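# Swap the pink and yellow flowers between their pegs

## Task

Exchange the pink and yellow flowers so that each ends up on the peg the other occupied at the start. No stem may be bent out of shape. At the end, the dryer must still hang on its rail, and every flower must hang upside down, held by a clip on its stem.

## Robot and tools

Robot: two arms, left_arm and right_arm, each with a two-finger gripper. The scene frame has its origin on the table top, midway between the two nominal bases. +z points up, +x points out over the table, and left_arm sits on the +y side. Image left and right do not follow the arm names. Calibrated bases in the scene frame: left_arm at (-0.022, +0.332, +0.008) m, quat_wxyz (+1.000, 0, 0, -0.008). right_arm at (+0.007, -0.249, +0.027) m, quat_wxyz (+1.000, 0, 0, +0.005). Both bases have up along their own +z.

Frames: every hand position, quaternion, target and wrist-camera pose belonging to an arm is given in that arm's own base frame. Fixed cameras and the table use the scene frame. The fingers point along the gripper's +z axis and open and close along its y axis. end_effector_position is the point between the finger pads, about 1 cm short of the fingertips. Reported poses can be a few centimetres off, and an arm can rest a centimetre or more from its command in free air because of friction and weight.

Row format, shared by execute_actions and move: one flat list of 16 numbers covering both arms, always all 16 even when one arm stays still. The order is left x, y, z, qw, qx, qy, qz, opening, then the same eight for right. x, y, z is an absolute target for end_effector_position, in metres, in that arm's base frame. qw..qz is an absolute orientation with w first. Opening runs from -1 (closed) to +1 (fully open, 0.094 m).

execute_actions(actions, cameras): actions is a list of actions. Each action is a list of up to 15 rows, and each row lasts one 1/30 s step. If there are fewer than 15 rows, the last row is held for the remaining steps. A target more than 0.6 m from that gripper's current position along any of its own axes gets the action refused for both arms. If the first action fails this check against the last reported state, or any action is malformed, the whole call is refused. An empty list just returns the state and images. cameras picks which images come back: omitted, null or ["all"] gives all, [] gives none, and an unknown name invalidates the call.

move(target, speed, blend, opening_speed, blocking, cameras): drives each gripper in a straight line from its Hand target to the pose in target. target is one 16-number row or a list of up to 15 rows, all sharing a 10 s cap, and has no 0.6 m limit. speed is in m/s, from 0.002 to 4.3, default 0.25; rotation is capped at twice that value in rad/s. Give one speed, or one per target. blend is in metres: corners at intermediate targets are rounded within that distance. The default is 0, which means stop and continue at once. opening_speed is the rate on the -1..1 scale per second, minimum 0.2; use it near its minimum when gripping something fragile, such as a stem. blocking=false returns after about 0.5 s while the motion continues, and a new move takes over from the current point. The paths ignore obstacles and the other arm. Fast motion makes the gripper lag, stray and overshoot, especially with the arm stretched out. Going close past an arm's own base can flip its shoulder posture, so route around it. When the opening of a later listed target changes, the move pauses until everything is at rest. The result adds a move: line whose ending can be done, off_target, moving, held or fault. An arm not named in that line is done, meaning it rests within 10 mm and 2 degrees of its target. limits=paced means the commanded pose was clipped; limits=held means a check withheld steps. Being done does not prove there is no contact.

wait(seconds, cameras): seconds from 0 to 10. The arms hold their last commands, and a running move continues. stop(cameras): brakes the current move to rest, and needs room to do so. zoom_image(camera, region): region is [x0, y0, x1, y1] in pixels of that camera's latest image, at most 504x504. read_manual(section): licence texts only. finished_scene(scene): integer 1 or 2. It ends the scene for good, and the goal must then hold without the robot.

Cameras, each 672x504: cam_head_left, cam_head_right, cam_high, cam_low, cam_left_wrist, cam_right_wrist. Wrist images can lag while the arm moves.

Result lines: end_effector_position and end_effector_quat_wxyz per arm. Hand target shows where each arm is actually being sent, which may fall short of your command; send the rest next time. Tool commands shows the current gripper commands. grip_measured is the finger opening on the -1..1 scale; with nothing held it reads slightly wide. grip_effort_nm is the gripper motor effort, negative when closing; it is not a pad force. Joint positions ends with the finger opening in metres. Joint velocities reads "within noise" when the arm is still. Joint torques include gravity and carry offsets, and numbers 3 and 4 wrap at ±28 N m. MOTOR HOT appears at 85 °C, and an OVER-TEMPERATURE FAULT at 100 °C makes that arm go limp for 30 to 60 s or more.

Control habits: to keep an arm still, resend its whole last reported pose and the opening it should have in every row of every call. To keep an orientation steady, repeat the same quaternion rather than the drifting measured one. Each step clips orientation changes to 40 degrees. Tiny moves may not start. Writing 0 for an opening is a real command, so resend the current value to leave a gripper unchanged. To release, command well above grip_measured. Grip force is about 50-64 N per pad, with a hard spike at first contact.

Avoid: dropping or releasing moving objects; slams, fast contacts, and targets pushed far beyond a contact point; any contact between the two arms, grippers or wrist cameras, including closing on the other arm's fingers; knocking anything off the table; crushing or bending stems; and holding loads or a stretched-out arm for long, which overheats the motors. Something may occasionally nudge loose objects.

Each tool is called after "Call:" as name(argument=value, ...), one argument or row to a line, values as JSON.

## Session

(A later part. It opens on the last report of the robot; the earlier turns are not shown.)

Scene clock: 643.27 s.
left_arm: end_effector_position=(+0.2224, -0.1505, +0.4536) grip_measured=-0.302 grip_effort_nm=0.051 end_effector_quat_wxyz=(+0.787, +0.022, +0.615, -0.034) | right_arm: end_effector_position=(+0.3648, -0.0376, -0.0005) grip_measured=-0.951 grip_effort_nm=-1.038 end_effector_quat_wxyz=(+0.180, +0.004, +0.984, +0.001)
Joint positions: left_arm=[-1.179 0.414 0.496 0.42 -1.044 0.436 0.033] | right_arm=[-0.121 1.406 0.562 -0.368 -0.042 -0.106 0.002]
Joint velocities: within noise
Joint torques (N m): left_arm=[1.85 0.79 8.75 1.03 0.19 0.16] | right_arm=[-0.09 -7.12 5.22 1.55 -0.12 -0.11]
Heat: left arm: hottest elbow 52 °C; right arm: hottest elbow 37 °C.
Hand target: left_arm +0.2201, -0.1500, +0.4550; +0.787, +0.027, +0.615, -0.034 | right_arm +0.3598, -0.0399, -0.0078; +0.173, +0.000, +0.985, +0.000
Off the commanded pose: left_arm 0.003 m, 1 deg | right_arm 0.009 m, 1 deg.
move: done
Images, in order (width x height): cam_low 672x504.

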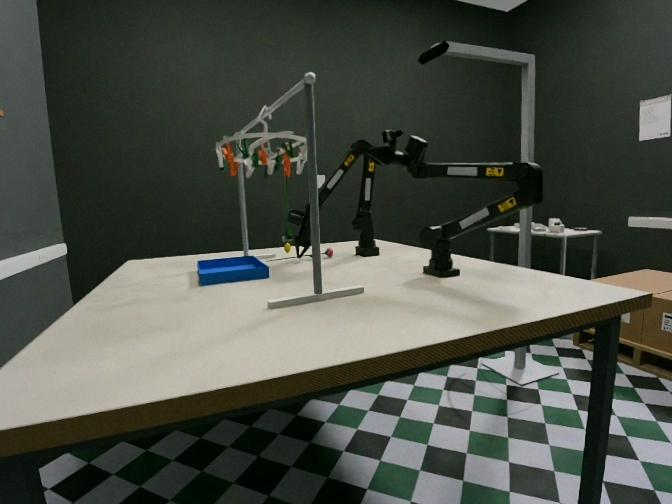

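Call:
move(
  target=[0.22,-0.15,0.455,0.7873,0.0268,0.6151,-0.0344,-0.3,0.36,-0.04,-0.013,0.1736,0,0.9848,0,-0.96],
  speed=0.03,
  cameras=[],
)

Call:
move(
  target=[
    [0.22,-0.15,0.455,0.7873,0.0268,0.6151,-0.0344,-0.3,0.36,-0.04,-0.013,0.1736,0,0.9848,0,-0.6],
    [0.22,-0.15,0.455,0.7873,0.0268,0.6151,-0.0344,-0.3,0.36,-0.04,0.10,0.1736,0,0.9848,0,-0.6],
  ],
  speed=0.1,
  opening_speed=0.4,
  cameras=["cam_right_wrist","cam_high"],
)

Scene clock: 646.97 s.
left_arm: end_effector_position=(+0.2224, -0.1505, +0.4536) grip_measured=-0.302 grip_effort_nm=0.056 end_effector_quat_wxyz=(+0.787, +0.022, +0.615, -0.034) | right_arm: end_effector_position=(+0.3671, -0.0379, -0.0037) grip_measured=-0.951 grip_effort_nm=-1.033 end_effector_quat_wxyz=(+0.182, +0.004, +0.983, +0.000)
Joint positions: left_arm=[-1.179 0.414 0.496 0.42 -1.044 0.436 0.033] | right_arm=[-0.121 1.42 0.562 -0.349 -0.042 -0.106 0.002]
Joint velocities: within noise
Joint torques (N m): left_arm=[1.85 0.85 8.75 1.03 0.2 0.16] | right_arm=[-0.03 -7.12 4.71 1.47 -0.11 -0.12]
Heat: left arm: hottest elbow 52 °C; right arm: hottest elbow 36 °C.
Hand target: left_arm +0.2201, -0.1500, +0.4550; +0.787, +0.027, +0.615, -0.034 | right_arm +0.3598, -0.0398, -0.0127; +0.173, +0.000, +0.985, +0.000
Off the commanded pose: left_arm 0.003 m, 1 deg | right_arm 0.012 m, 1 deg.
move: off_target (right_arm)
No camera images: "cameras" was empty.

Scene clock: 650.00 s.
left_arm: end_effector_position=(+0.2224, -0.1505, +0.4536) grip_measured=-0.302 grip_effort_nm=0.046 end_effector_quat_wxyz=(+0.787, +0.022, +0.615, -0.034) | right_arm: end_effector_position=(+0.3407, -0.0347, +0.0791) grip_measured=-0.601 grip_effort_nm=0.071 end_effector_quat_wxyz=(+0.152, +0.004, +0.988, +0.004)
Joint positions: left_arm=[-1.179 0.414 0.496 0.42 -1.044 0.436 0.033] | right_arm=[-0.121 1.178 0.649 -0.741 -0.042 -0.106 0.019]
Joint velocities: within noise
Joint torques (N m): left_arm=[1.85 0.79 8.75 1.05 0.2 0.16] | right_arm=[-0.15 -6.71 11.12 0.61 -0.1 -0.11]
Heat: left arm: hottest elbow 52 °C; right arm: hottest elbow 36 °C.
Hand target: left_arm +0.2201, -0.1500, +0.4550; +0.787, +0.027, +0.615, -0.034 | right_arm +0.3591, -0.0399, +0.1001; +0.174, +0.000, +0.985, +0.000
Off the commanded pose: left_arm 0.003 m, 1 deg | right_arm 0.029 m, 3 deg.
move: off_target (right_arm)
camera_calibration:
cam_right_wrist: T_world_to_cam=[[0.00277517, -0.999929, -0.0115853, -0.0358008], [-0.992332, -0.00418531, 0.123529, 0.369394], [-0.123569, 0.0111536, -0.992273, 0.207877], [0, 0, 0, 1]] pos_world=[0.392348, -0.0365708, 0.160225]
Images, in order (width x height): cam_high 672x504, cam_right_wrist 672x504.

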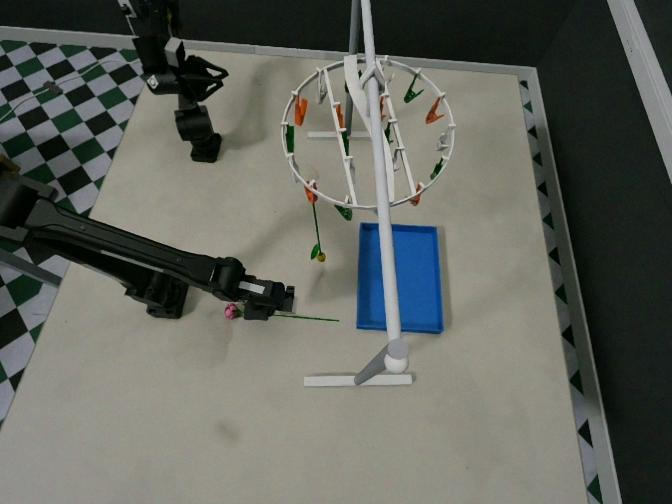

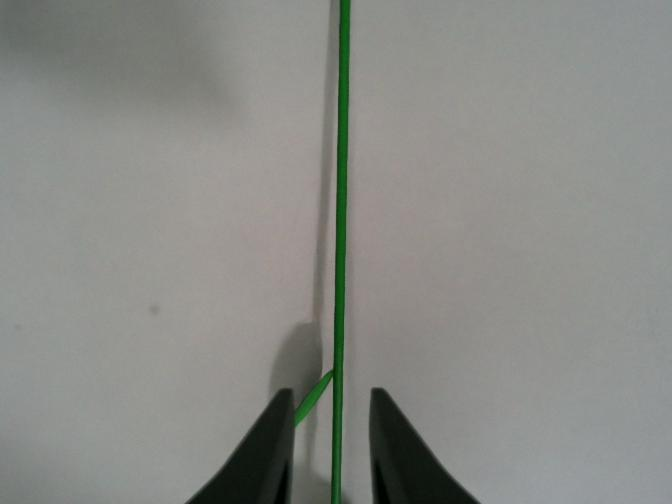

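Call:
move(
  target=[0.22,-0.15,0.455,0.7873,0.0268,0.6151,-0.0344,-0.3,0.26,-0.02,0.38,0.728,-0.2356,0.5688,0.3016,-0.3],
  speed=0.3,
  cameras=["cam_right_wrist","cam_high"],
)

Scene clock: 664.00 s.
left_arm: end_effector_position=(+0.2224, -0.1505, +0.4536) grip_measured=-0.302 grip_effort_nm=0.051 end_effector_quat_wxyz=(+0.787, +0.022, +0.615, -0.034) | right_arm: end_effector_position=(+0.2599, -0.0167, +0.3580) grip_measured=-0.301 grip_effort_nm=0.071 end_effector_quat_wxyz=(+0.648, -0.253, +0.662, +0.280)
Joint positions: left_arm=[-1.179 0.414 0.496 0.42 -1.044 0.436 0.033] | right_arm=[-0.783 0.569 0.523 -0.163 -1.555 -0.167 0.033]
Joint velocities: within noise
Joint torques (N m): left_arm=[1.85 0.85 8.73 1.02 0.19 0.16] | right_arm=[-0.26 1.55 12.25 1.96 -0.24 0.21]
Heat: left arm: hottest elbow 52 °C; right arm: hottest elbow 38 °C.
Hand target: left_arm +0.2201, -0.1500, +0.4550; +0.787, +0.027, +0.615, -0.034 | right_arm +0.2595, -0.0191, +0.3796; +0.656, -0.264, +0.657, +0.263
Off the commanded pose: left_arm 0.003 m, 1 deg | right_arm 0.022 m, 14 deg.
joint sent to its limit (right arm) — joint 5 (wrist yaw), lower limit. The joint targets are off in orientation, not in position.
move: off_target (right_arm)
camera_calibration:
cam_right_wrist: T_world_to_cam=[[0.70148, -0.711897, -0.0335921, -0.183319], [-0.319394, -0.271885, -0.907781, 0.444674], [0.637113, 0.647519, -0.418098, 0.0817616], [0, 0, 0, 1]] pos_world=[0.21853, -0.062546, 0.431693]
Images, in order (width x height): cam_high 672x504, cam_right_wrist 672x504.

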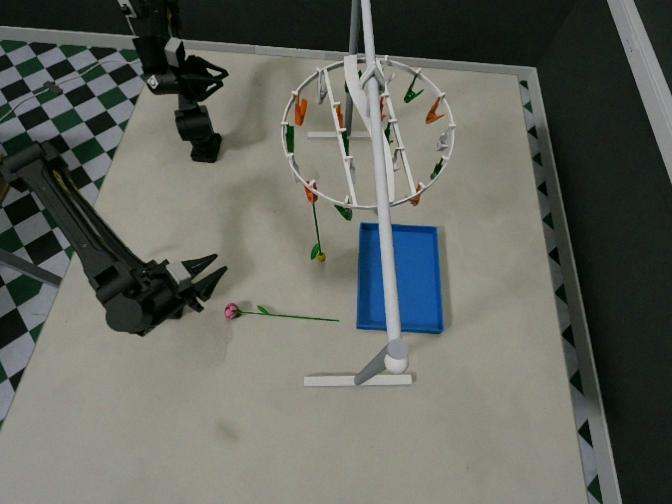

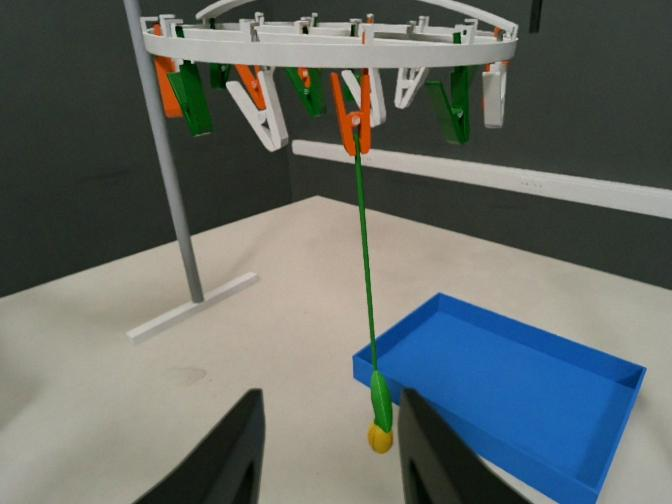

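Call:
move(
  target=[0.22,-0.15,0.455,0.7873,0.0268,0.6151,-0.0344,-0.3,0.34,0.045,0.43,0.728,-0.2356,0.5688,0.3016,0],
  speed=0.2,
  cameras=["cam_right_wrist","cam_high"],
)

Scene clock: 675.90 s.
left_arm: end_effector_position=(+0.2224, -0.1505, +0.4536) grip_measured=-0.302 grip_effort_nm=0.046 end_effector_quat_wxyz=(+0.787, +0.022, +0.615, -0.034) | right_arm: end_effector_position=(+0.3387, +0.0424, +0.4376) grip_measured=-0.001 grip_effort_nm=0.081 end_effector_quat_wxyz=(+0.734, -0.241, +0.566, +0.290)
Joint positions: left_arm=[-1.179 0.414 0.496 0.42 -1.044 0.436 0.033] | right_arm=[-0.325 0.761 0.546 0.725 -1.047 0.425 0.047]
Joint velocities: within noise
Joint torques (N m): left_arm=[1.85 0.79 8.75 1.02 0.2 0.17] | right_arm=[1.2 0.15 7.83 1.92 0.36 0.21]
Heat: left arm: hottest elbow 52 °C; right arm: hottest elbow 40 °C.
Hand target: left_arm +0.2201, -0.1500, +0.4550; +0.787, +0.027, +0.615, -0.034 | right_arm +0.3399, +0.0450, +0.4300; +0.728, -0.236, +0.569, +0.301
Off the commanded pose: left_arm 0.003 m, 1 deg | right_arm 0.008 m, 2 deg.
move: done
camera_calibration:
cam_right_wrist: T_world_to_cam=[[0.69982, -0.713435, 0.0355377, -0.22343], [-0.104408, -0.151378, -0.982946, 0.51316], [0.706648, 0.684175, -0.180426, -0.102544], [0, 0, 0, 1]] pos_world=[0.282401, -0.011564, 0.493848]
Images, in order (width x height): cam_high 672x504, cam_right_wrist 672x504.

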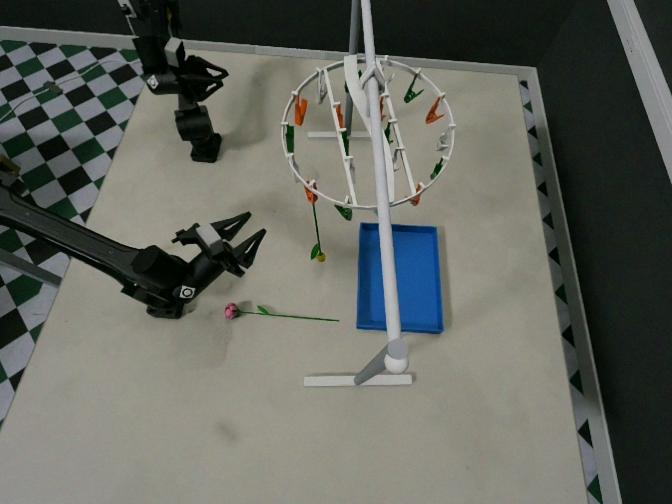

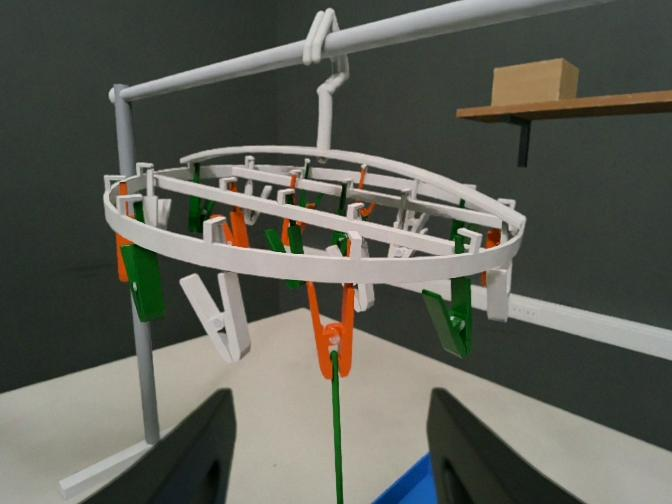

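Call:
move(
  target=[0.22,-0.15,0.455,0.7873,0.0268,0.6151,-0.0344,-0.3,0.405,0.103,0.414,0.728,-0.2356,0.5688,0.3016,0],
  speed=0.1,
  cameras=["cam_right_wrist"],
)

Scene clock: 688.13 s.
left_arm: end_effector_position=(+0.2224, -0.1505, +0.4536) grip_measured=-0.302 grip_effort_nm=0.046 end_effector_quat_wxyz=(+0.787, +0.022, +0.615, -0.034) | right_arm: end_effector_position=(+0.3987, +0.0993, +0.3867) grip_measured=-0.001 grip_effort_nm=0.066 end_effector_quat_wxyz=(+0.713, -0.220, +0.589, +0.311)
Joint positions: left_arm=[-1.179 0.414 0.496 0.42 -1.044 0.436 0.033] | right_arm=[-0.062 0.948 0.546 0.709 -0.806 0.281 0.047]
Joint velocities: within noise
Joint torques (N m): left_arm=[1.9 0.79 8.75 1.03 0.2 0.16] | right_arm=[1.14 -3.19 12.45 1.78 0.21 -0.11]
Heat: left arm: hottest elbow 52 °C; right arm: hottest elbow 39 °C.
Hand target: left_arm +0.2201, -0.1500, +0.4550; +0.787, +0.027, +0.615, -0.034 | right_arm +0.4034, +0.1027, +0.4134; +0.728, -0.235, +0.569, +0.302
Off the commanded pose: left_arm 0.003 m, 1 deg | right_arm 0.028 m, 4 deg.
move: off_target (right_arm)
camera_calibration:
cam_right_wrist: T_world_to_cam=[[0.705411, -0.707422, -0.0441534, -0.195095], [-0.182756, -0.121343, -0.975641, 0.503399], [0.684833, 0.696297, -0.214882, -0.172156], [0, 0, 0, 1]] pos_world=[0.34752, 0.042941, 0.44553]
Images, in order (width x height): cam_right_wrist 672x504.

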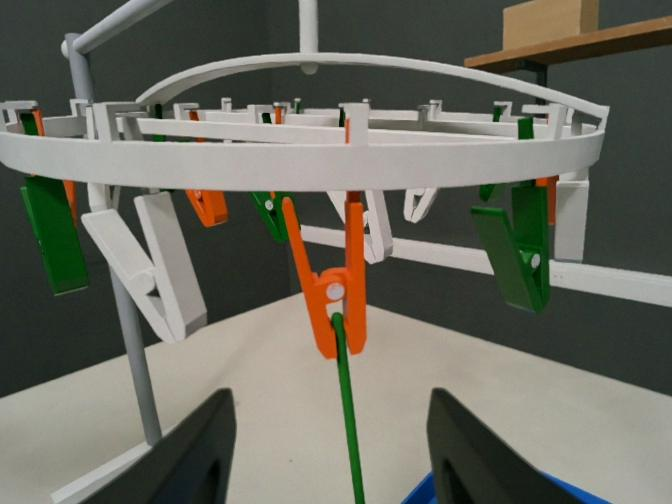

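Call:
move(
  target=[
    [0.22,-0.15,0.455,0.7873,0.0268,0.6151,-0.0344,-0.3,0.405,0.105,0.434,0.728,-0.2356,0.5688,0.3016,0],
    [0.22,-0.15,0.455,0.7873,0.0268,0.6151,-0.0344,-0.3,0.427,0.130,0.436,0.728,-0.2356,0.5688,0.3016,0],
  ],
  speed=0.06,
  cameras=["cam_right_wrist"],
)

Scene clock: 695.23 s.
left_arm: end_effector_position=(+0.2224, -0.1505, +0.4536) grip_measured=-0.302 grip_effort_nm=0.051 end_effector_quat_wxyz=(+0.787, +0.022, +0.615, -0.034) | right_arm: end_effector_position=(+0.4191, +0.1253, +0.4084) grip_measured=-0.001 grip_effort_nm=0.076 end_effector_quat_wxyz=(+0.715, -0.223, +0.586, +0.309)
Joint positions: left_arm=[-1.179 0.414 0.496 0.42 -1.044 0.436 0.033] | right_arm=[0.029 0.986 0.631 0.643 -0.721 0.238 0.047]
Joint velocities: within noise
Joint torques (N m): left_arm=[1.85 0.85 8.75 1.03 0.2 0.16] | right_arm=[1.44 -3.66 13.12 1.4 0.19 -0.14]
Heat: left arm: hottest elbow 52 °C; right arm: hottest elbow 39 °C.
Hand target: left_arm +0.2201, -0.1500, +0.4550; +0.787, +0.027, +0.615, -0.034 | right_arm +0.4252, +0.1295, +0.4353; +0.728, -0.235, +0.569, +0.302
Off the commanded pose: left_arm 0.003 m, 1 deg | right_arm 0.029 m, 3 deg.
move: off_target (right_arm)
camera_calibration:
cam_right_wrist: T_world_to_cam=[[0.70586, -0.707512, -0.0344766, -0.194187], [-0.173629, -0.125626, -0.976766, 0.52857], [0.686742, 0.695446, -0.211519, -0.201639], [0, 0, 0, 1]] pos_world=[0.367319, 0.0692417, 0.466944]
Images, in order (width x height): cam_right_wrist 672x504.

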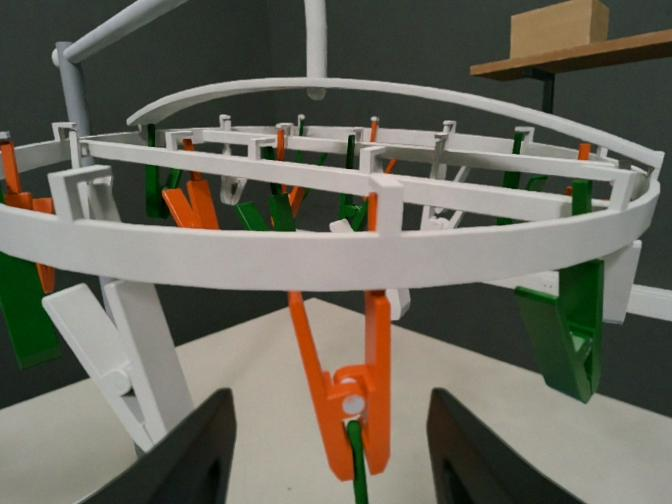

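Call:
move(
  target=[0.22,-0.15,0.455,0.7873,0.0268,0.6151,-0.0344,-0.3,0.4455,0.1485,0.437,0.728,-0.2356,0.5688,0.3016,-0.18],
  speed=0.05,
  cameras=["cam_right_wrist"],
)

Scene clock: 700.97 s.
left_arm: end_effector_position=(+0.2224, -0.1505, +0.4536) grip_measured=-0.302 grip_effort_nm=0.046 end_effector_quat_wxyz=(+0.787, +0.022, +0.615, -0.034) | right_arm: end_effector_position=(+0.4370, +0.1431, +0.4096) grip_measured=-0.179 grip_effort_nm=-0.076 end_effector_quat_wxyz=(+0.714, -0.223, +0.587, +0.309)
Joint positions: left_arm=[-1.179 0.414 0.496 0.42 -1.044 0.436 0.033] | right_arm=[0.083 1.044 0.673 0.643 -0.669 0.216 0.039]
Joint velocities: within noise
Joint torques (N m): left_arm=[1.9 0.79 8.73 1.03 0.2 0.16] | right_arm=[1.49 -4.72 13.09 1.57 0.2 -0.12]
Heat: left arm: hottest elbow 52 °C; right arm: hottest elbow 39 °C.
Hand target: left_arm +0.2201, -0.1500, +0.4550; +0.787, +0.027, +0.615, -0.034 | right_arm +0.4437, +0.1478, +0.4365; +0.728, -0.235, +0.569, +0.302
Off the commanded pose: left_arm 0.003 m, 1 deg | right_arm 0.029 m, 3 deg.
move: off_target (right_arm)
camera_calibration:
cam_right_wrist: T_world_to_cam=[[0.705803, -0.707597, -0.0338904, -0.194354], [-0.174933, -0.127732, -0.97626, 0.535773], [0.68647, 0.694975, -0.213936, -0.224945], [0, 0, 0, 1]] pos_world=[0.385319, 0.087242, 0.468343]
Images, in order (width x height): cam_right_wrist 672x504.

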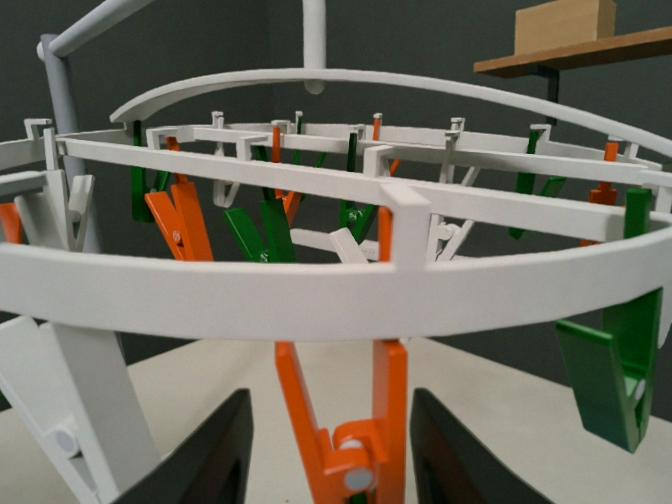

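Call:
move(
  target=[0.22,-0.15,0.455,0.7873,0.0268,0.6151,-0.0344,-0.3,0.4555,0.1560,0.437,0.728,-0.2356,0.5688,0.3016,-0.18],
  speed=0.05,
  cameras=["cam_right_wrist","cam_high"],
)

Scene clock: 705.43 s.
left_arm: end_effector_position=(+0.2224, -0.1505, +0.4536) grip_measured=-0.302 grip_effort_nm=0.051 end_effector_quat_wxyz=(+0.787, +0.022, +0.615, -0.034) | right_arm: end_effector_position=(+0.4469, +0.1502, +0.4085) grip_measured=-0.179 grip_effort_nm=-0.081 end_effector_quat_wxyz=(+0.713, -0.223, +0.589, +0.309)
Joint positions: left_arm=[-1.179 0.414 0.496 0.42 -1.044 0.436 0.033] | right_arm=[0.103 1.076 0.695 0.643 -0.651 0.209 0.039]
Joint velocities: within noise
Joint torques (N m): left_arm=[1.9 0.85 8.75 1.03 0.2 0.16] | right_arm=[1.2 -5.36 13.09 1.8 0.18 -0.13]
Heat: left arm: hottest elbow 52 °C; right arm: hottest elbow 41 °C.
Hand target: left_arm +0.2201, -0.1500, +0.4550; +0.787, +0.027, +0.615, -0.034 | right_arm +0.4536, +0.1553, +0.4364; +0.728, -0.235, +0.569, +0.302
Off the commanded pose: left_arm 0.003 m, 1 deg | right_arm 0.030 m, 3 deg.
move: off_target (right_arm)
camera_calibration:
cam_right_wrist: T_world_to_cam=[[0.70552, -0.707751, -0.0364603, -0.195155], [-0.179965, -0.129162, -0.975156, 0.539397], [0.685459, 0.694554, -0.218496, -0.23453], [0, 0, 0, 1]] pos_world=[0.395519, 0.094442, 0.467637]
Images, in order (width x height): cam_high 672x504, cam_right_wrist 672x504.

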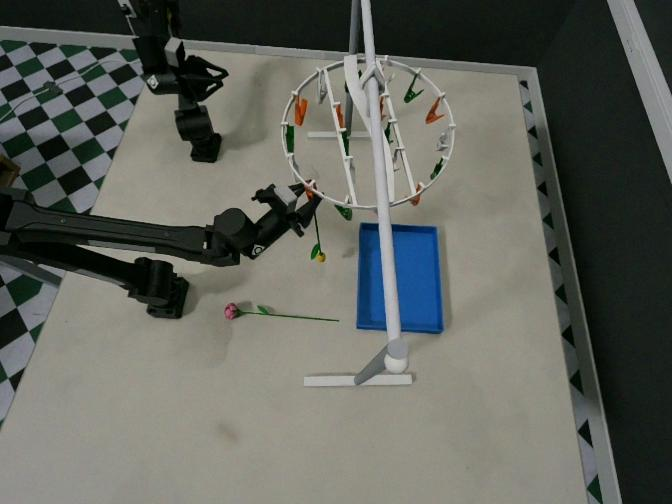

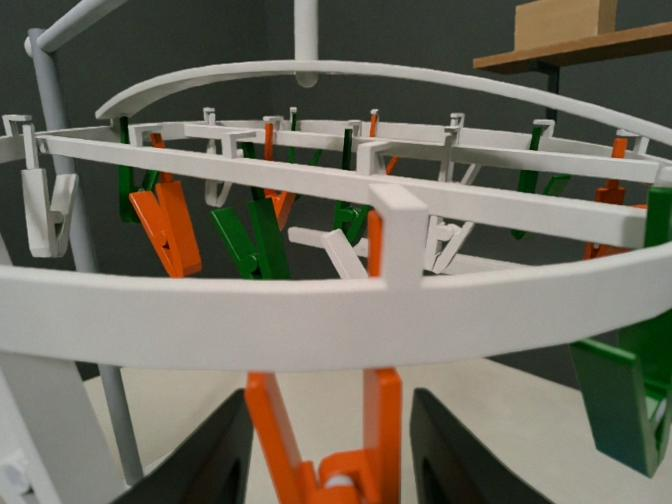

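Call:
move(
  target=[0.22,-0.15,0.455,0.7873,0.0268,0.6151,-0.0344,-0.3,0.464,0.167,0.426,0.728,-0.2356,0.5688,0.3016,-0.18],
  speed=0.05,
  cameras=["cam_right_wrist"],
)

Scene clock: 713.13 s.
left_arm: end_effector_position=(+0.2224, -0.1505, +0.4536) grip_measured=-0.302 grip_effort_nm=0.051 end_effector_quat_wxyz=(+0.787, +0.022, +0.615, -0.034) | right_arm: end_effector_position=(+0.4559, +0.1611, +0.3951) grip_measured=-0.179 grip_effort_nm=-0.081 end_effector_quat_wxyz=(+0.708, -0.222, +0.595, +0.309)
Joint positions: left_arm=[-1.179 0.414 0.496 0.42 -1.044 0.436 0.033] | right_arm=[0.132 1.117 0.695 0.663 -0.623 0.197 0.039]
Joint velocities: within noise
Joint torques (N m): left_arm=[1.85 0.85 8.73 1.02 0.19 0.16] | right_arm=[1.26 -5.71 12.92 2.35 0.16 -0.13]
Heat: left arm: hottest elbow 52 °C; right arm: hottest elbow 44 °C.
Hand target: left_arm +0.2201, -0.1500, +0.4550; +0.787, +0.027, +0.615, -0.034 | right_arm +0.4619, +0.1663, +0.4255; +0.728, -0.235, +0.569, +0.302
Off the commanded pose: left_arm 0.003 m, 1 deg | right_arm 0.032 m, 4 deg.
move: off_target (right_arm)
camera_calibration:
cam_right_wrist: T_world_to_cam=[[0.705048, -0.707796, -0.0439512, -0.191132], [-0.19365, -0.132536, -0.972077, 0.534974], [0.682207, 0.693872, -0.230509, -0.244745], [0, 0, 0, 1]] pos_world=[0.405321, 0.105443, 0.455219]
Images, in order (width x height): cam_right_wrist 672x504.

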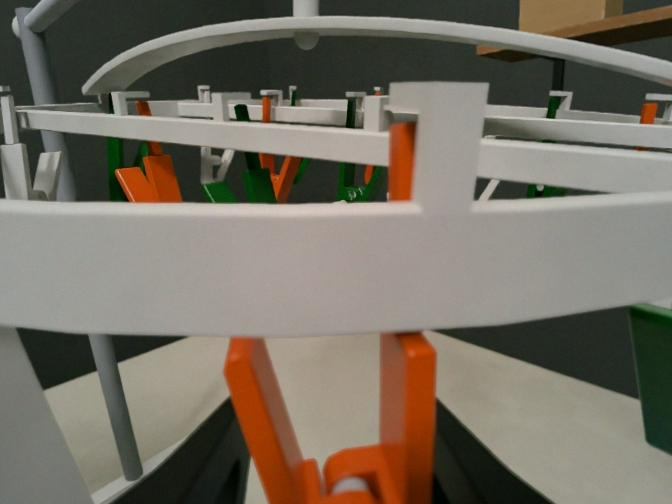

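Call:
move(
  target=[0.22,-0.15,0.455,0.7873,0.0268,0.6151,-0.0344,-0.3,0.464,0.167,0.432,0.728,-0.2356,0.5688,0.3016,-0.18],
  speed=0.05,
  cameras=["cam_right_wrist","cam_head_left"],
)

Scene clock: 716.30 s.
left_arm: end_effector_position=(+0.2224, -0.1505, +0.4536) grip_measured=-0.302 grip_effort_nm=0.046 end_effector_quat_wxyz=(+0.787, +0.022, +0.615, -0.034) | right_arm: end_effector_position=(+0.4571, +0.1612, +0.4022) grip_measured=-0.179 grip_effort_nm=-0.071 end_effector_quat_wxyz=(+0.712, -0.224, +0.590, +0.308)
Joint positions: left_arm=[-1.179 0.414 0.496 0.42 -1.044 0.436 0.033] | right_arm=[0.132 1.117 0.708 0.664 -0.623 0.197 0.039]
Joint velocities: within noise
Joint torques (N m): left_arm=[1.85 0.91 8.75 1.05 0.2 0.16] | right_arm=[1.32 -6.65 12.9 1.65 0.16 -0.13]
Heat: left arm: hottest elbow 52 °C; right arm: hottest elbow 45 °C.
Hand target: left_arm +0.2201, -0.1500, +0.4550; +0.787, +0.027, +0.615, -0.034 | right_arm +0.4621, +0.1664, +0.4316; +0.728, -0.235, +0.569, +0.302
Off the commanded pose: left_arm 0.003 m, 1 deg | right_arm 0.031 m, 3 deg.
move: off_target (right_arm)
camera_calibration:
cam_right_wrist: T_world_to_cam=[[0.705468, -0.707859, -0.0353624, -0.195262], [-0.180629, -0.131324, -0.974745, 0.537043], [0.685338, 0.694038, -0.220505, -0.249603], [0, 0, 0, 1]] pos_world=[0.405819, 0.105542, 0.461536]
Images, in order (width x height): cam_head_left 672x504, cam_right_wrist 672x504.

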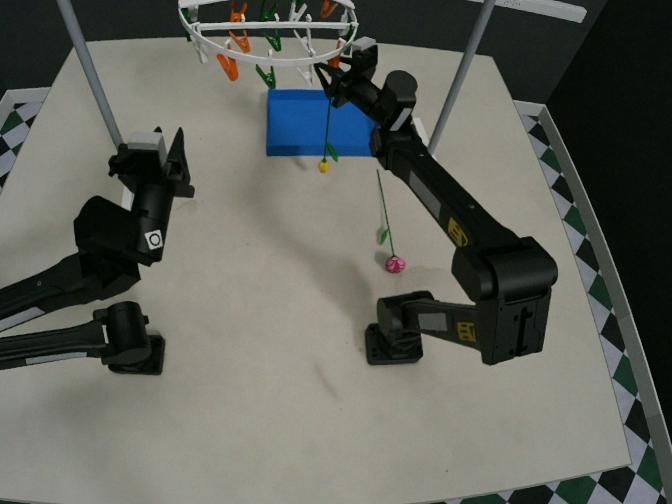

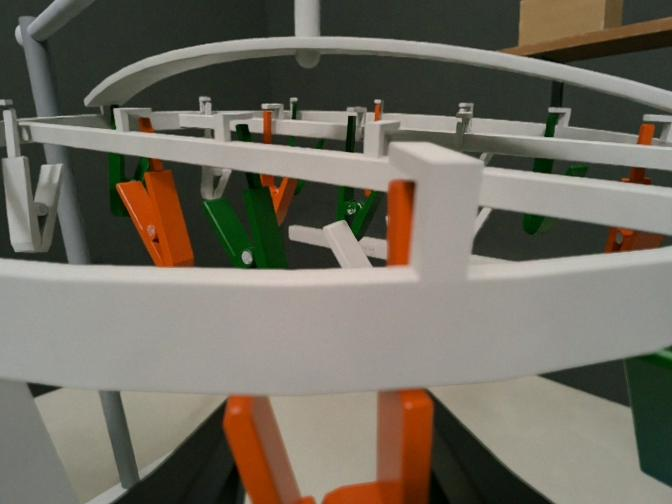

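Call:
move(
  target=[0.33,-0.34,0.31,0.8365,0.1294,0.483,-0.2241,-0.4,0.464,0.167,0.430,0.728,-0.2356,0.5688,0.3016,-0.18],
  speed=0.2,
  cameras=["cam_left_wrist","cam_high","cam_head_left"],
)

Scene clock: 725.83 s.
left_arm: end_effector_position=(+0.3218, -0.3360, +0.2970) grip_measured=-0.398 grip_effort_nm=-0.115 end_effector_quat_wxyz=(+0.825, +0.147, +0.501, -0.216) | right_arm: end_effector_position=(+0.4571, +0.1612, +0.4022) grip_measured=-0.179 grip_effort_nm=-0.071 end_effector_quat_wxyz=(+0.712, -0.224, +0.590, +0.308)
Joint positions: left_arm=[-0.931 1.499 0.457 1.548 -0.345 0.214 0.028] | right_arm=[0.132 1.117 0.708 0.664 -0.623 0.197 0.039]
Joint velocities: within noise
Joint torques (N m): left_arm=[3.31 -6.36 7.5 2.43 0.23 -0.07] | right_arm=[1.55 -6.24 12.63 1.92 0.16 -0.12]
Heat: left arm: hottest elbow 52 °C; right arm: hottest elbow 46 °C.
Hand target: left_arm +0.3296, -0.3394, +0.3100; +0.834, +0.132, +0.487, -0.224 | right_arm +0.4623, +0.1664, +0.4296; +0.728, -0.235, +0.569, +0.302
Off the commanded pose: left_arm 0.016 m, 3 deg | right_arm 0.029 m, 3 deg.
joint sent to its limit (left arm) — joint 4 (wrist pitch), upper limit. The joint targets still meet the commanded pose.
move: off_target (left_arm, right_arm)
camera_calibration:
cam_left_wrist: T_world_to_cam=[[-0.494685, -0.868345, -0.0355364, -0.122171], [0.051132, 0.0117387, -0.998623, 0.32282], [0.867567, -0.495821, 0.0385933, -0.366773], [0, 0, 0, 1]] pos_world=[0.241258, -0.29173, 0.332189]
Images, in order (width x height): cam_head_left 672x504, cam_high 672x504, cam_left_wrist 672x504.

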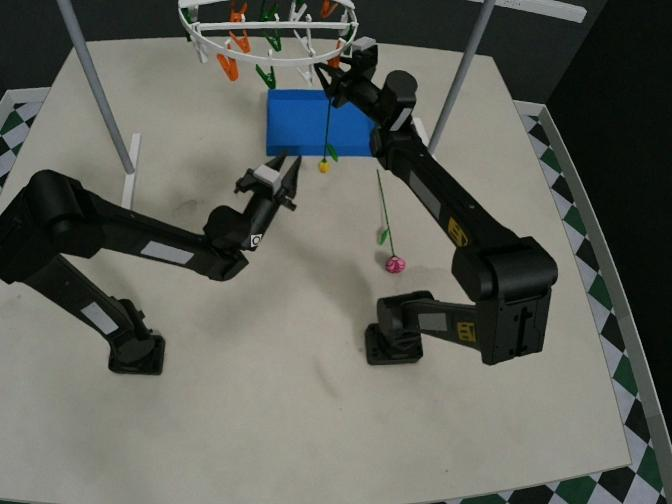

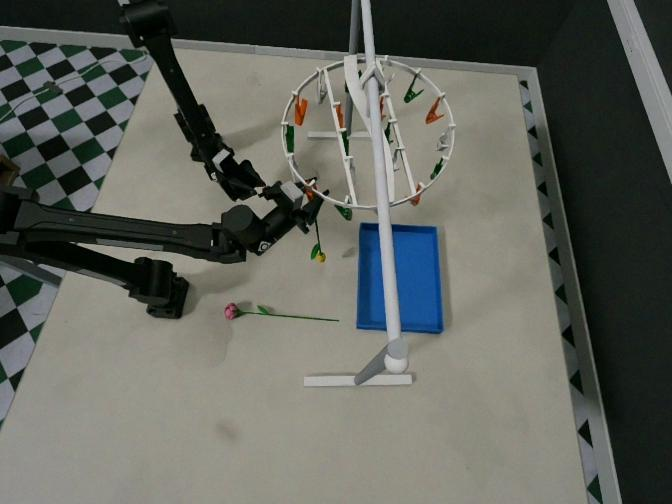

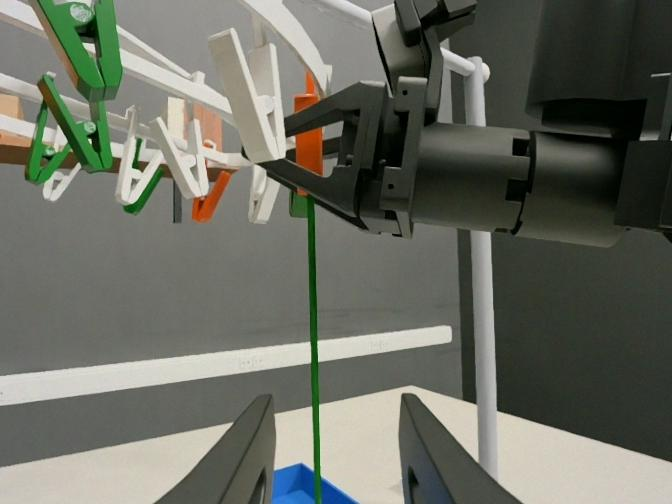

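Call:
move(
  target=[0.397,-0.369,0.315,0.8365,0.1294,0.483,-0.2241,-0.4,0.464,0.167,0.430,0.728,-0.2356,0.5688,0.3016,-0.18],
  speed=0.12,
  cameras=["cam_left_wrist","cam_high"],
)

Call:
zoom_image(
  camera="cam_high",
  region=[220, 130, 380, 270],
)

Scene clock: 730.23 s.
left_arm: end_effector_position=(+0.3860, -0.3625, +0.3082) grip_measured=-0.398 grip_effort_nm=-0.120 end_effector_quat_wxyz=(+0.834, +0.136, +0.487, -0.220) | right_arm: end_effector_position=(+0.4571, +0.1612, +0.4022) grip_measured=-0.179 grip_effort_nm=-0.076 end_effector_quat_wxyz=(+0.712, -0.224, +0.590, +0.308)
Joint positions: left_arm=[-0.839 1.622 0.638 1.515 -0.268 0.169 0.028] | right_arm=[0.132 1.117 0.708 0.664 -0.623 0.197 0.039]
Joint velocities: within noise
Joint torques (N m): left_arm=[3.14 -8.29 7.91 1.28 0.21 -0.08] | right_arm=[1.26 -6.3 12.68 1.8 0.14 -0.14]
Heat: left arm: hottest elbow 52 °C; right arm: hottest elbow 46 °C.
Hand target: left_arm +0.3965, -0.3685, +0.3148; +0.836, +0.130, +0.483, -0.224 | right_arm +0.4623, +0.1664, +0.4296; +0.728, -0.235, +0.569, +0.302
Off the commanded pose: left_arm 0.014 m, 1 deg | right_arm 0.029 m, 3 deg.
move: off_target (left_arm, right_arm)
camera_calibration:
cam_left_wrist: T_world_to_cam=[[-0.490296, -0.87127, -0.0223308, -0.119858], [0.0765033, -0.0175001, -0.996916, 0.310046], [0.868192, -0.490492, 0.0752352, -0.4456], [0, 0, 0, 1]] pos_world=[0.304381, -0.317566, 0.339938]
Images, in order (width x height): cam_high 672x504, cam_left_wrist 672x504.

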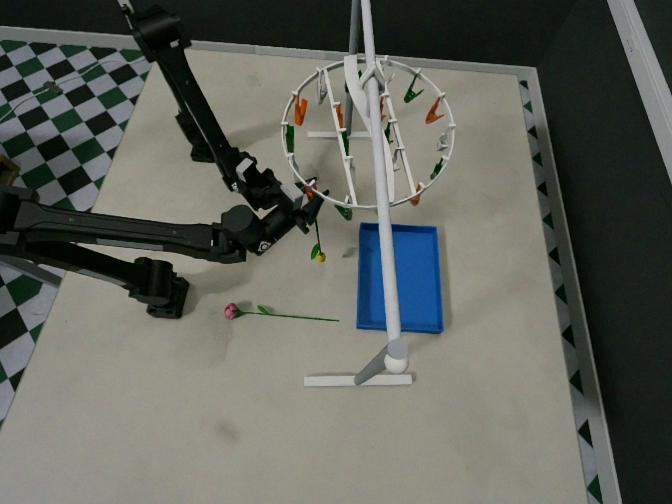

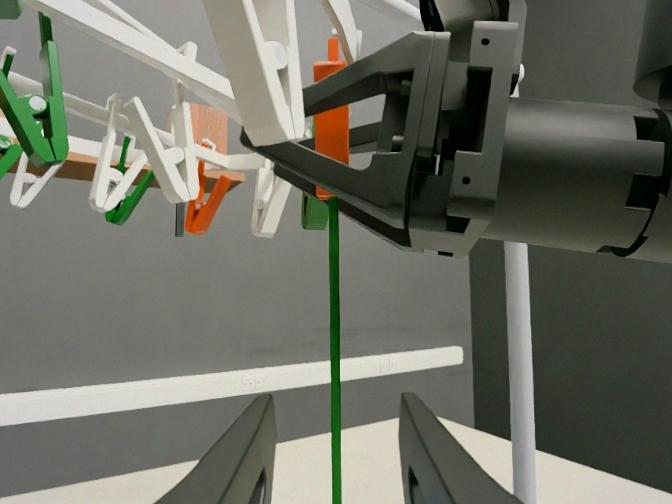

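Scaled by 3.150 from the camera's 672x504 image, which has a finer 960x720 frame.

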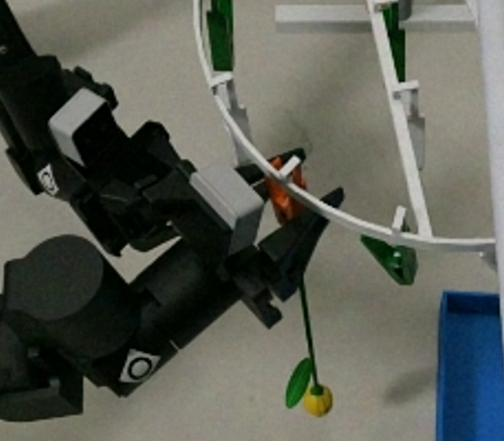

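Call:
move(
  target=[0.434,-0.391,0.308,0.8365,0.1294,0.483,-0.2241,-0.4,0.464,0.167,0.430,0.728,-0.2356,0.5688,0.3016,-0.18],
  speed=0.08,
  cameras=["cam_left_wrist","cam_high"],
)

Call:
zoom_image(
  camera="cam_high",
  region=[220, 130, 380, 270],
)

Scene clock: 743.40 s.
left_arm: end_effector_position=(+0.4218, -0.3858, +0.3016) grip_measured=-0.398 grip_effort_nm=-0.115 end_effector_quat_wxyz=(+0.834, +0.137, +0.487, -0.221) | right_arm: end_effector_position=(+0.4571, +0.1612, +0.4022) grip_measured=-0.179 grip_effort_nm=-0.081 end_effector_quat_wxyz=(+0.712, -0.224, +0.590, +0.308)
Joint positions: left_arm=[-0.813 1.718 0.752 1.493 -0.244 0.153 0.028] | right_arm=[0.132 1.117 0.708 0.664 -0.623 0.197 0.039]
Joint velocities: within noise
Joint torques (N m): left_arm=[3.25 -9.7 8.13 1.21 0.21 -0.06] | right_arm=[1.49 -6.42 12.64 1.94 0.18 -0.12]
Heat: left arm: hottest elbow 53 °C; right arm: hottest elbow 47 °C.
Hand target: left_arm +0.4335, -0.3905, +0.3079; +0.837, +0.130, +0.483, -0.224 | right_arm +0.4623, +0.1664, +0.4296; +0.728, -0.235, +0.569, +0.302
Off the commanded pose: left_arm 0.015 m, 1 deg | right_arm 0.029 m, 3 deg.
move: off_target (left_arm, right_arm)
camera_calibration:
cam_left_wrist: T_world_to_cam=[[-0.492044, -0.870304, -0.0215559, -0.12181], [0.0759914, -0.0182707, -0.996941, 0.300329], [0.867248, -0.492177, 0.0751256, -0.487911], [0, 0, 0, 1]] pos_world=[0.340381, -0.340663, 0.333439]
Images, in order (width x height): cam_high 672x504, cam_left_wrist 672x504.

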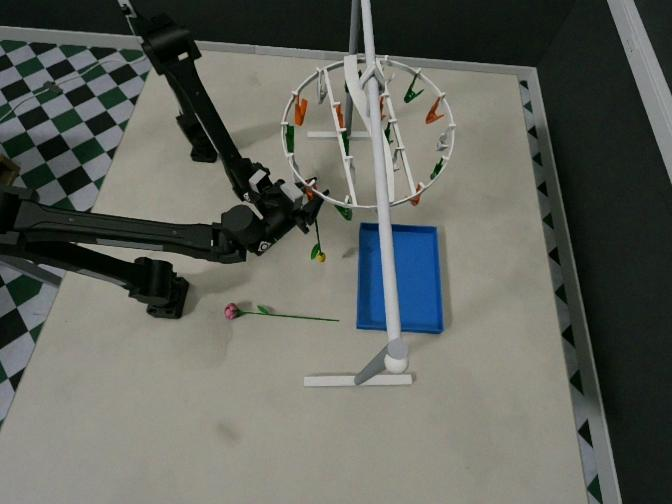

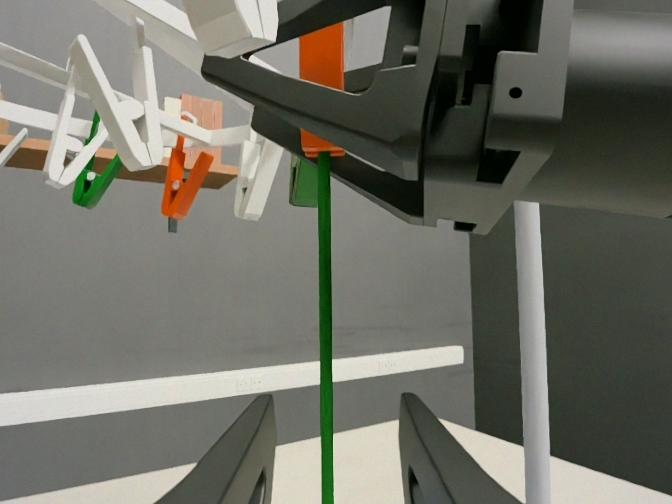

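Scaled by 3.150 from the camera's 672x504 image, which has a finer 960x720 frame.

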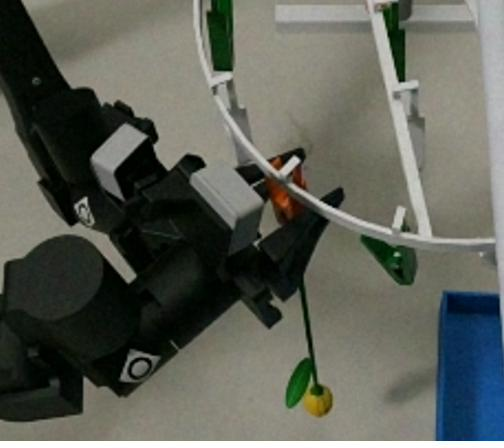

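Call:
move(
  target=[0.4435,-0.3925,0.306,0.8365,0.1294,0.483,-0.2241,-0.4,0.464,0.167,0.430,0.728,-0.2356,0.5688,0.3016,-0.18],
  speed=0.06,
  cameras=["cam_left_wrist"],
)

Scene clock: 747.40 s.
left_arm: end_effector_position=(+0.4312, -0.3874, +0.3001) grip_measured=-0.398 grip_effort_nm=-0.120 end_effector_quat_wxyz=(+0.834, +0.136, +0.487, -0.221) | right_arm: end_effector_position=(+0.4571, +0.1612, +0.4022) grip_measured=-0.179 grip_effort_nm=-0.076 end_effector_quat_wxyz=(+0.712, -0.224, +0.590, +0.308)
Joint positions: left_arm=[-0.8 1.736 0.773 1.488 -0.233 0.146 0.028] | right_arm=[0.132 1.117 0.708 0.664 -0.623 0.197 0.039]
Joint velocities: within noise
Joint torques (N m): left_arm=[3.31 -9.93 8.24 1.24 0.21 -0.07] | right_arm=[1.26 -6.42 12.63 1.87 0.16 -0.11]
Heat: left arm: hottest elbow 53 °C; right arm: hottest elbow 47 °C.
Hand target: left_arm +0.4430, -0.3920, +0.3061; +0.837, +0.129, +0.483, -0.224 | right_arm +0.4623, +0.1664, +0.4296; +0.728, -0.235, +0.569, +0.302
Off the commanded pose: left_arm 0.015 m, 1 deg | right_arm 0.029 m, 3 deg.
move: off_target (left_arm, right_arm)
camera_calibration:
cam_left_wrist: T_world_to_cam=[[-0.491994, -0.870342, -0.021163, -0.118823], [0.0761465, -0.0188038, -0.996919, 0.297754], [0.867262, -0.492089, 0.0755248, -0.496751], [0, 0, 0, 1]] pos_world=[0.349681, -0.342263, 0.331839]
Images, in order (width x height): cam_left_wrist 672x504.

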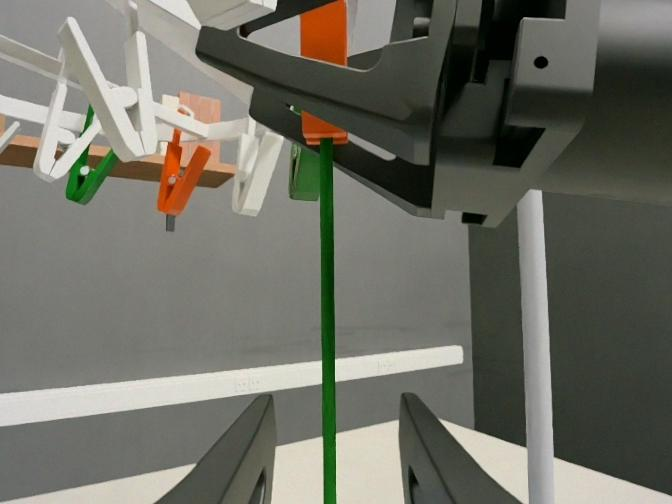

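Call:
move(
  target=[
    [0.4465,-0.3885,0.306,0.8365,0.1294,0.483,-0.2241,-0.4,0.464,0.167,0.430,0.728,-0.2356,0.5688,0.3016,-0.18],
    [0.4465,-0.3885,0.306,0.8365,0.1294,0.483,-0.2241,-0.96,0.464,0.167,0.430,0.728,-0.2356,0.5688,0.3016,-0.18],
  ],
  speed=0.05,
  opening_speed=0.4,
  cameras=["cam_left_wrist","cam_right_wrist"],
)

Scene clock: 752.03 s.
left_arm: end_effector_position=(+0.4346, -0.3841, +0.3006) grip_measured=-0.958 grip_effort_nm=-0.120 end_effector_quat_wxyz=(+0.834, +0.136, +0.487, -0.222) | right_arm: end_effector_position=(+0.4571, +0.1612, +0.4022) grip_measured=-0.179 grip_effort_nm=-0.071 end_effector_quat_wxyz=(+0.712, -0.224, +0.590, +0.308)
Joint positions: left_arm=[-0.789 1.736 0.774 1.488 -0.223 0.14 0.002] | right_arm=[0.132 1.117 0.708 0.664 -0.623 0.197 0.039]
Joint velocities: within noise
Joint torques (N m): left_arm=[3.31 -10.05 8.09 1.22 0.19 -0.06] | right_arm=[1.38 -6.36 12.63 1.85 0.15 -0.12]
Heat: left arm: hottest elbow 54 °C; right arm: hottest elbow 48 °C.
Hand target: left_arm +0.4460, -0.3880, +0.3060; +0.837, +0.129, +0.483, -0.224 | right_arm +0.4623, +0.1664, +0.4296; +0.728, -0.235, +0.569, +0.302
Off the commanded pose: left_arm 0.014 m, 1 deg | right_arm 0.029 m, 3 deg.
move: off_target (left_arm, right_arm); target 2's new opening was sent with left_arm's hand 0.014 m and 1 deg from that target
camera_calibration:
cam_left_wrist: T_world_to_cam=[[-0.492271, -0.870215, -0.0199025, -0.114413], [0.0772573, -0.0209062, -0.996792, 0.296701], [0.867007, -0.492229, 0.0775219, -0.498758], [0, 0, 0, 1]] pos_world=[0.353182, -0.338865, 0.332137]
cam_right_wrist: T_world_to_cam=[[0.705468, -0.707859, -0.0353624, -0.195262], [-0.180629, -0.131324, -0.974745, 0.537043], [0.685338, 0.694038, -0.220505, -0.249603], [0, 0, 0, 1]] pos_world=[0.405819, 0.105542, 0.461536]
Images, in order (width x height): cam_left_wrist 672x504, cam_right_wrist 672x504.

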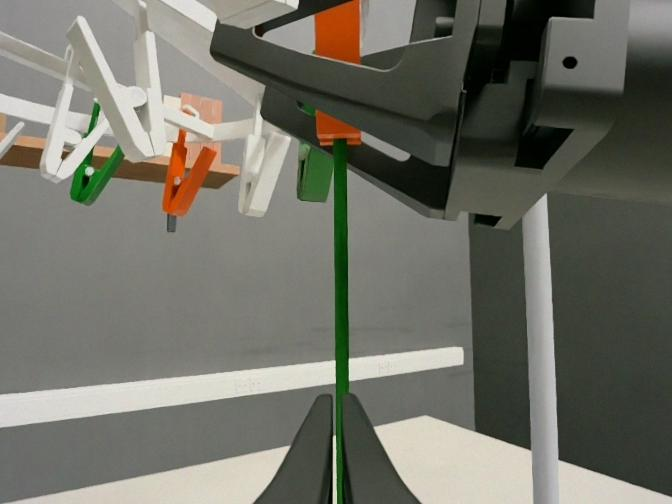

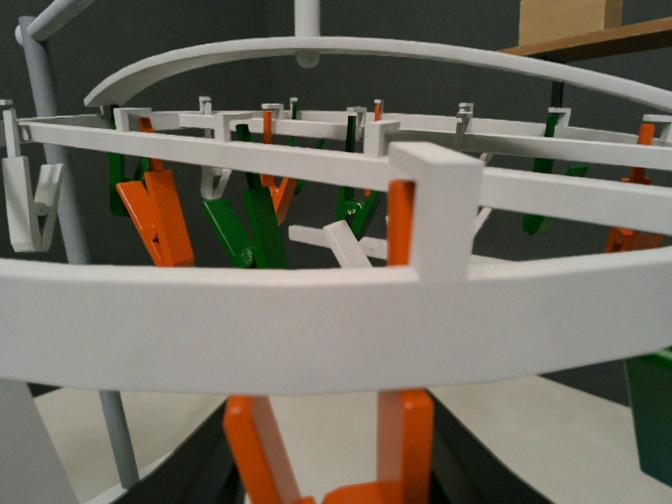

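Call:
move(
  target=[0.4465,-0.3885,0.306,0.8365,0.1294,0.483,-0.2241,-1,0.464,0.167,0.430,0.728,-0.2356,0.5688,0.3016,-0.18],
  opening_speed=0.3,
  cameras=["cam_left_wrist"],
)

Call:
zoom_image(
  camera="cam_left_wrist",
  region=[250, 300, 430, 504],
)

Scene clock: 754.90 s.
left_arm: end_effector_position=(+0.4346, -0.3841, +0.3006) grip_measured=-0.997 grip_effort_nm=-0.168 end_effector_quat_wxyz=(+0.834, +0.136, +0.487, -0.222) | right_arm: end_effector_position=(+0.4571, +0.1612, +0.4022) grip_measured=-0.179 grip_effort_nm=-0.076 end_effector_quat_wxyz=(+0.712, -0.224, +0.590, +0.308)
Joint positions: left_arm=[-0.789 1.736 0.774 1.488 -0.223 0.14 0] | right_arm=[0.132 1.117 0.708 0.664 -0.623 0.197 0.039]
Joint velocities: within noise
Joint torques (N m): left_arm=[3.25 -9.99 8.05 1.22 0.19 -0.07] | right_arm=[1.49 -6.36 12.66 1.84 0.16 -0.13]
Heat: left arm: hottest elbow 54 °C; right arm: hottest elbow 48 °C.
Hand target: left_arm +0.4460, -0.3881, +0.3060; +0.837, +0.129, +0.483, -0.224 | right_arm +0.4623, +0.1664, +0.4296; +0.728, -0.235, +0.569, +0.302
Off the commanded pose: left_arm 0.014 m, 1 deg | right_arm 0.029 m, 3 deg.
move: off_target (left_arm, right_arm)
camera_calibration:
cam_left_wrist: T_world_to_cam=[[-0.49242, -0.870138, -0.0195562, -0.11445], [0.0770842, -0.0212199, -0.996799, 0.296658], [0.866938, -0.492351, 0.077523, -0.498775], [0, 0, 0, 1]] pos_world=[0.353182, -0.338865, 0.332137]
Images, in order (width x height): cam_left_wrist 672x504.

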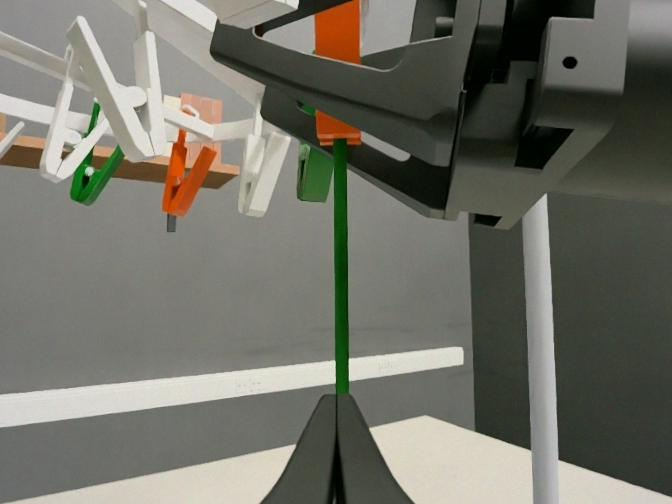

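Scaled by 2.471 from the camera's 672x504 image, which has a finer 960x720 frame.

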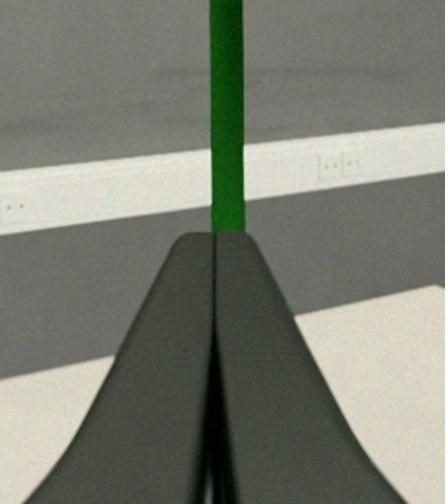

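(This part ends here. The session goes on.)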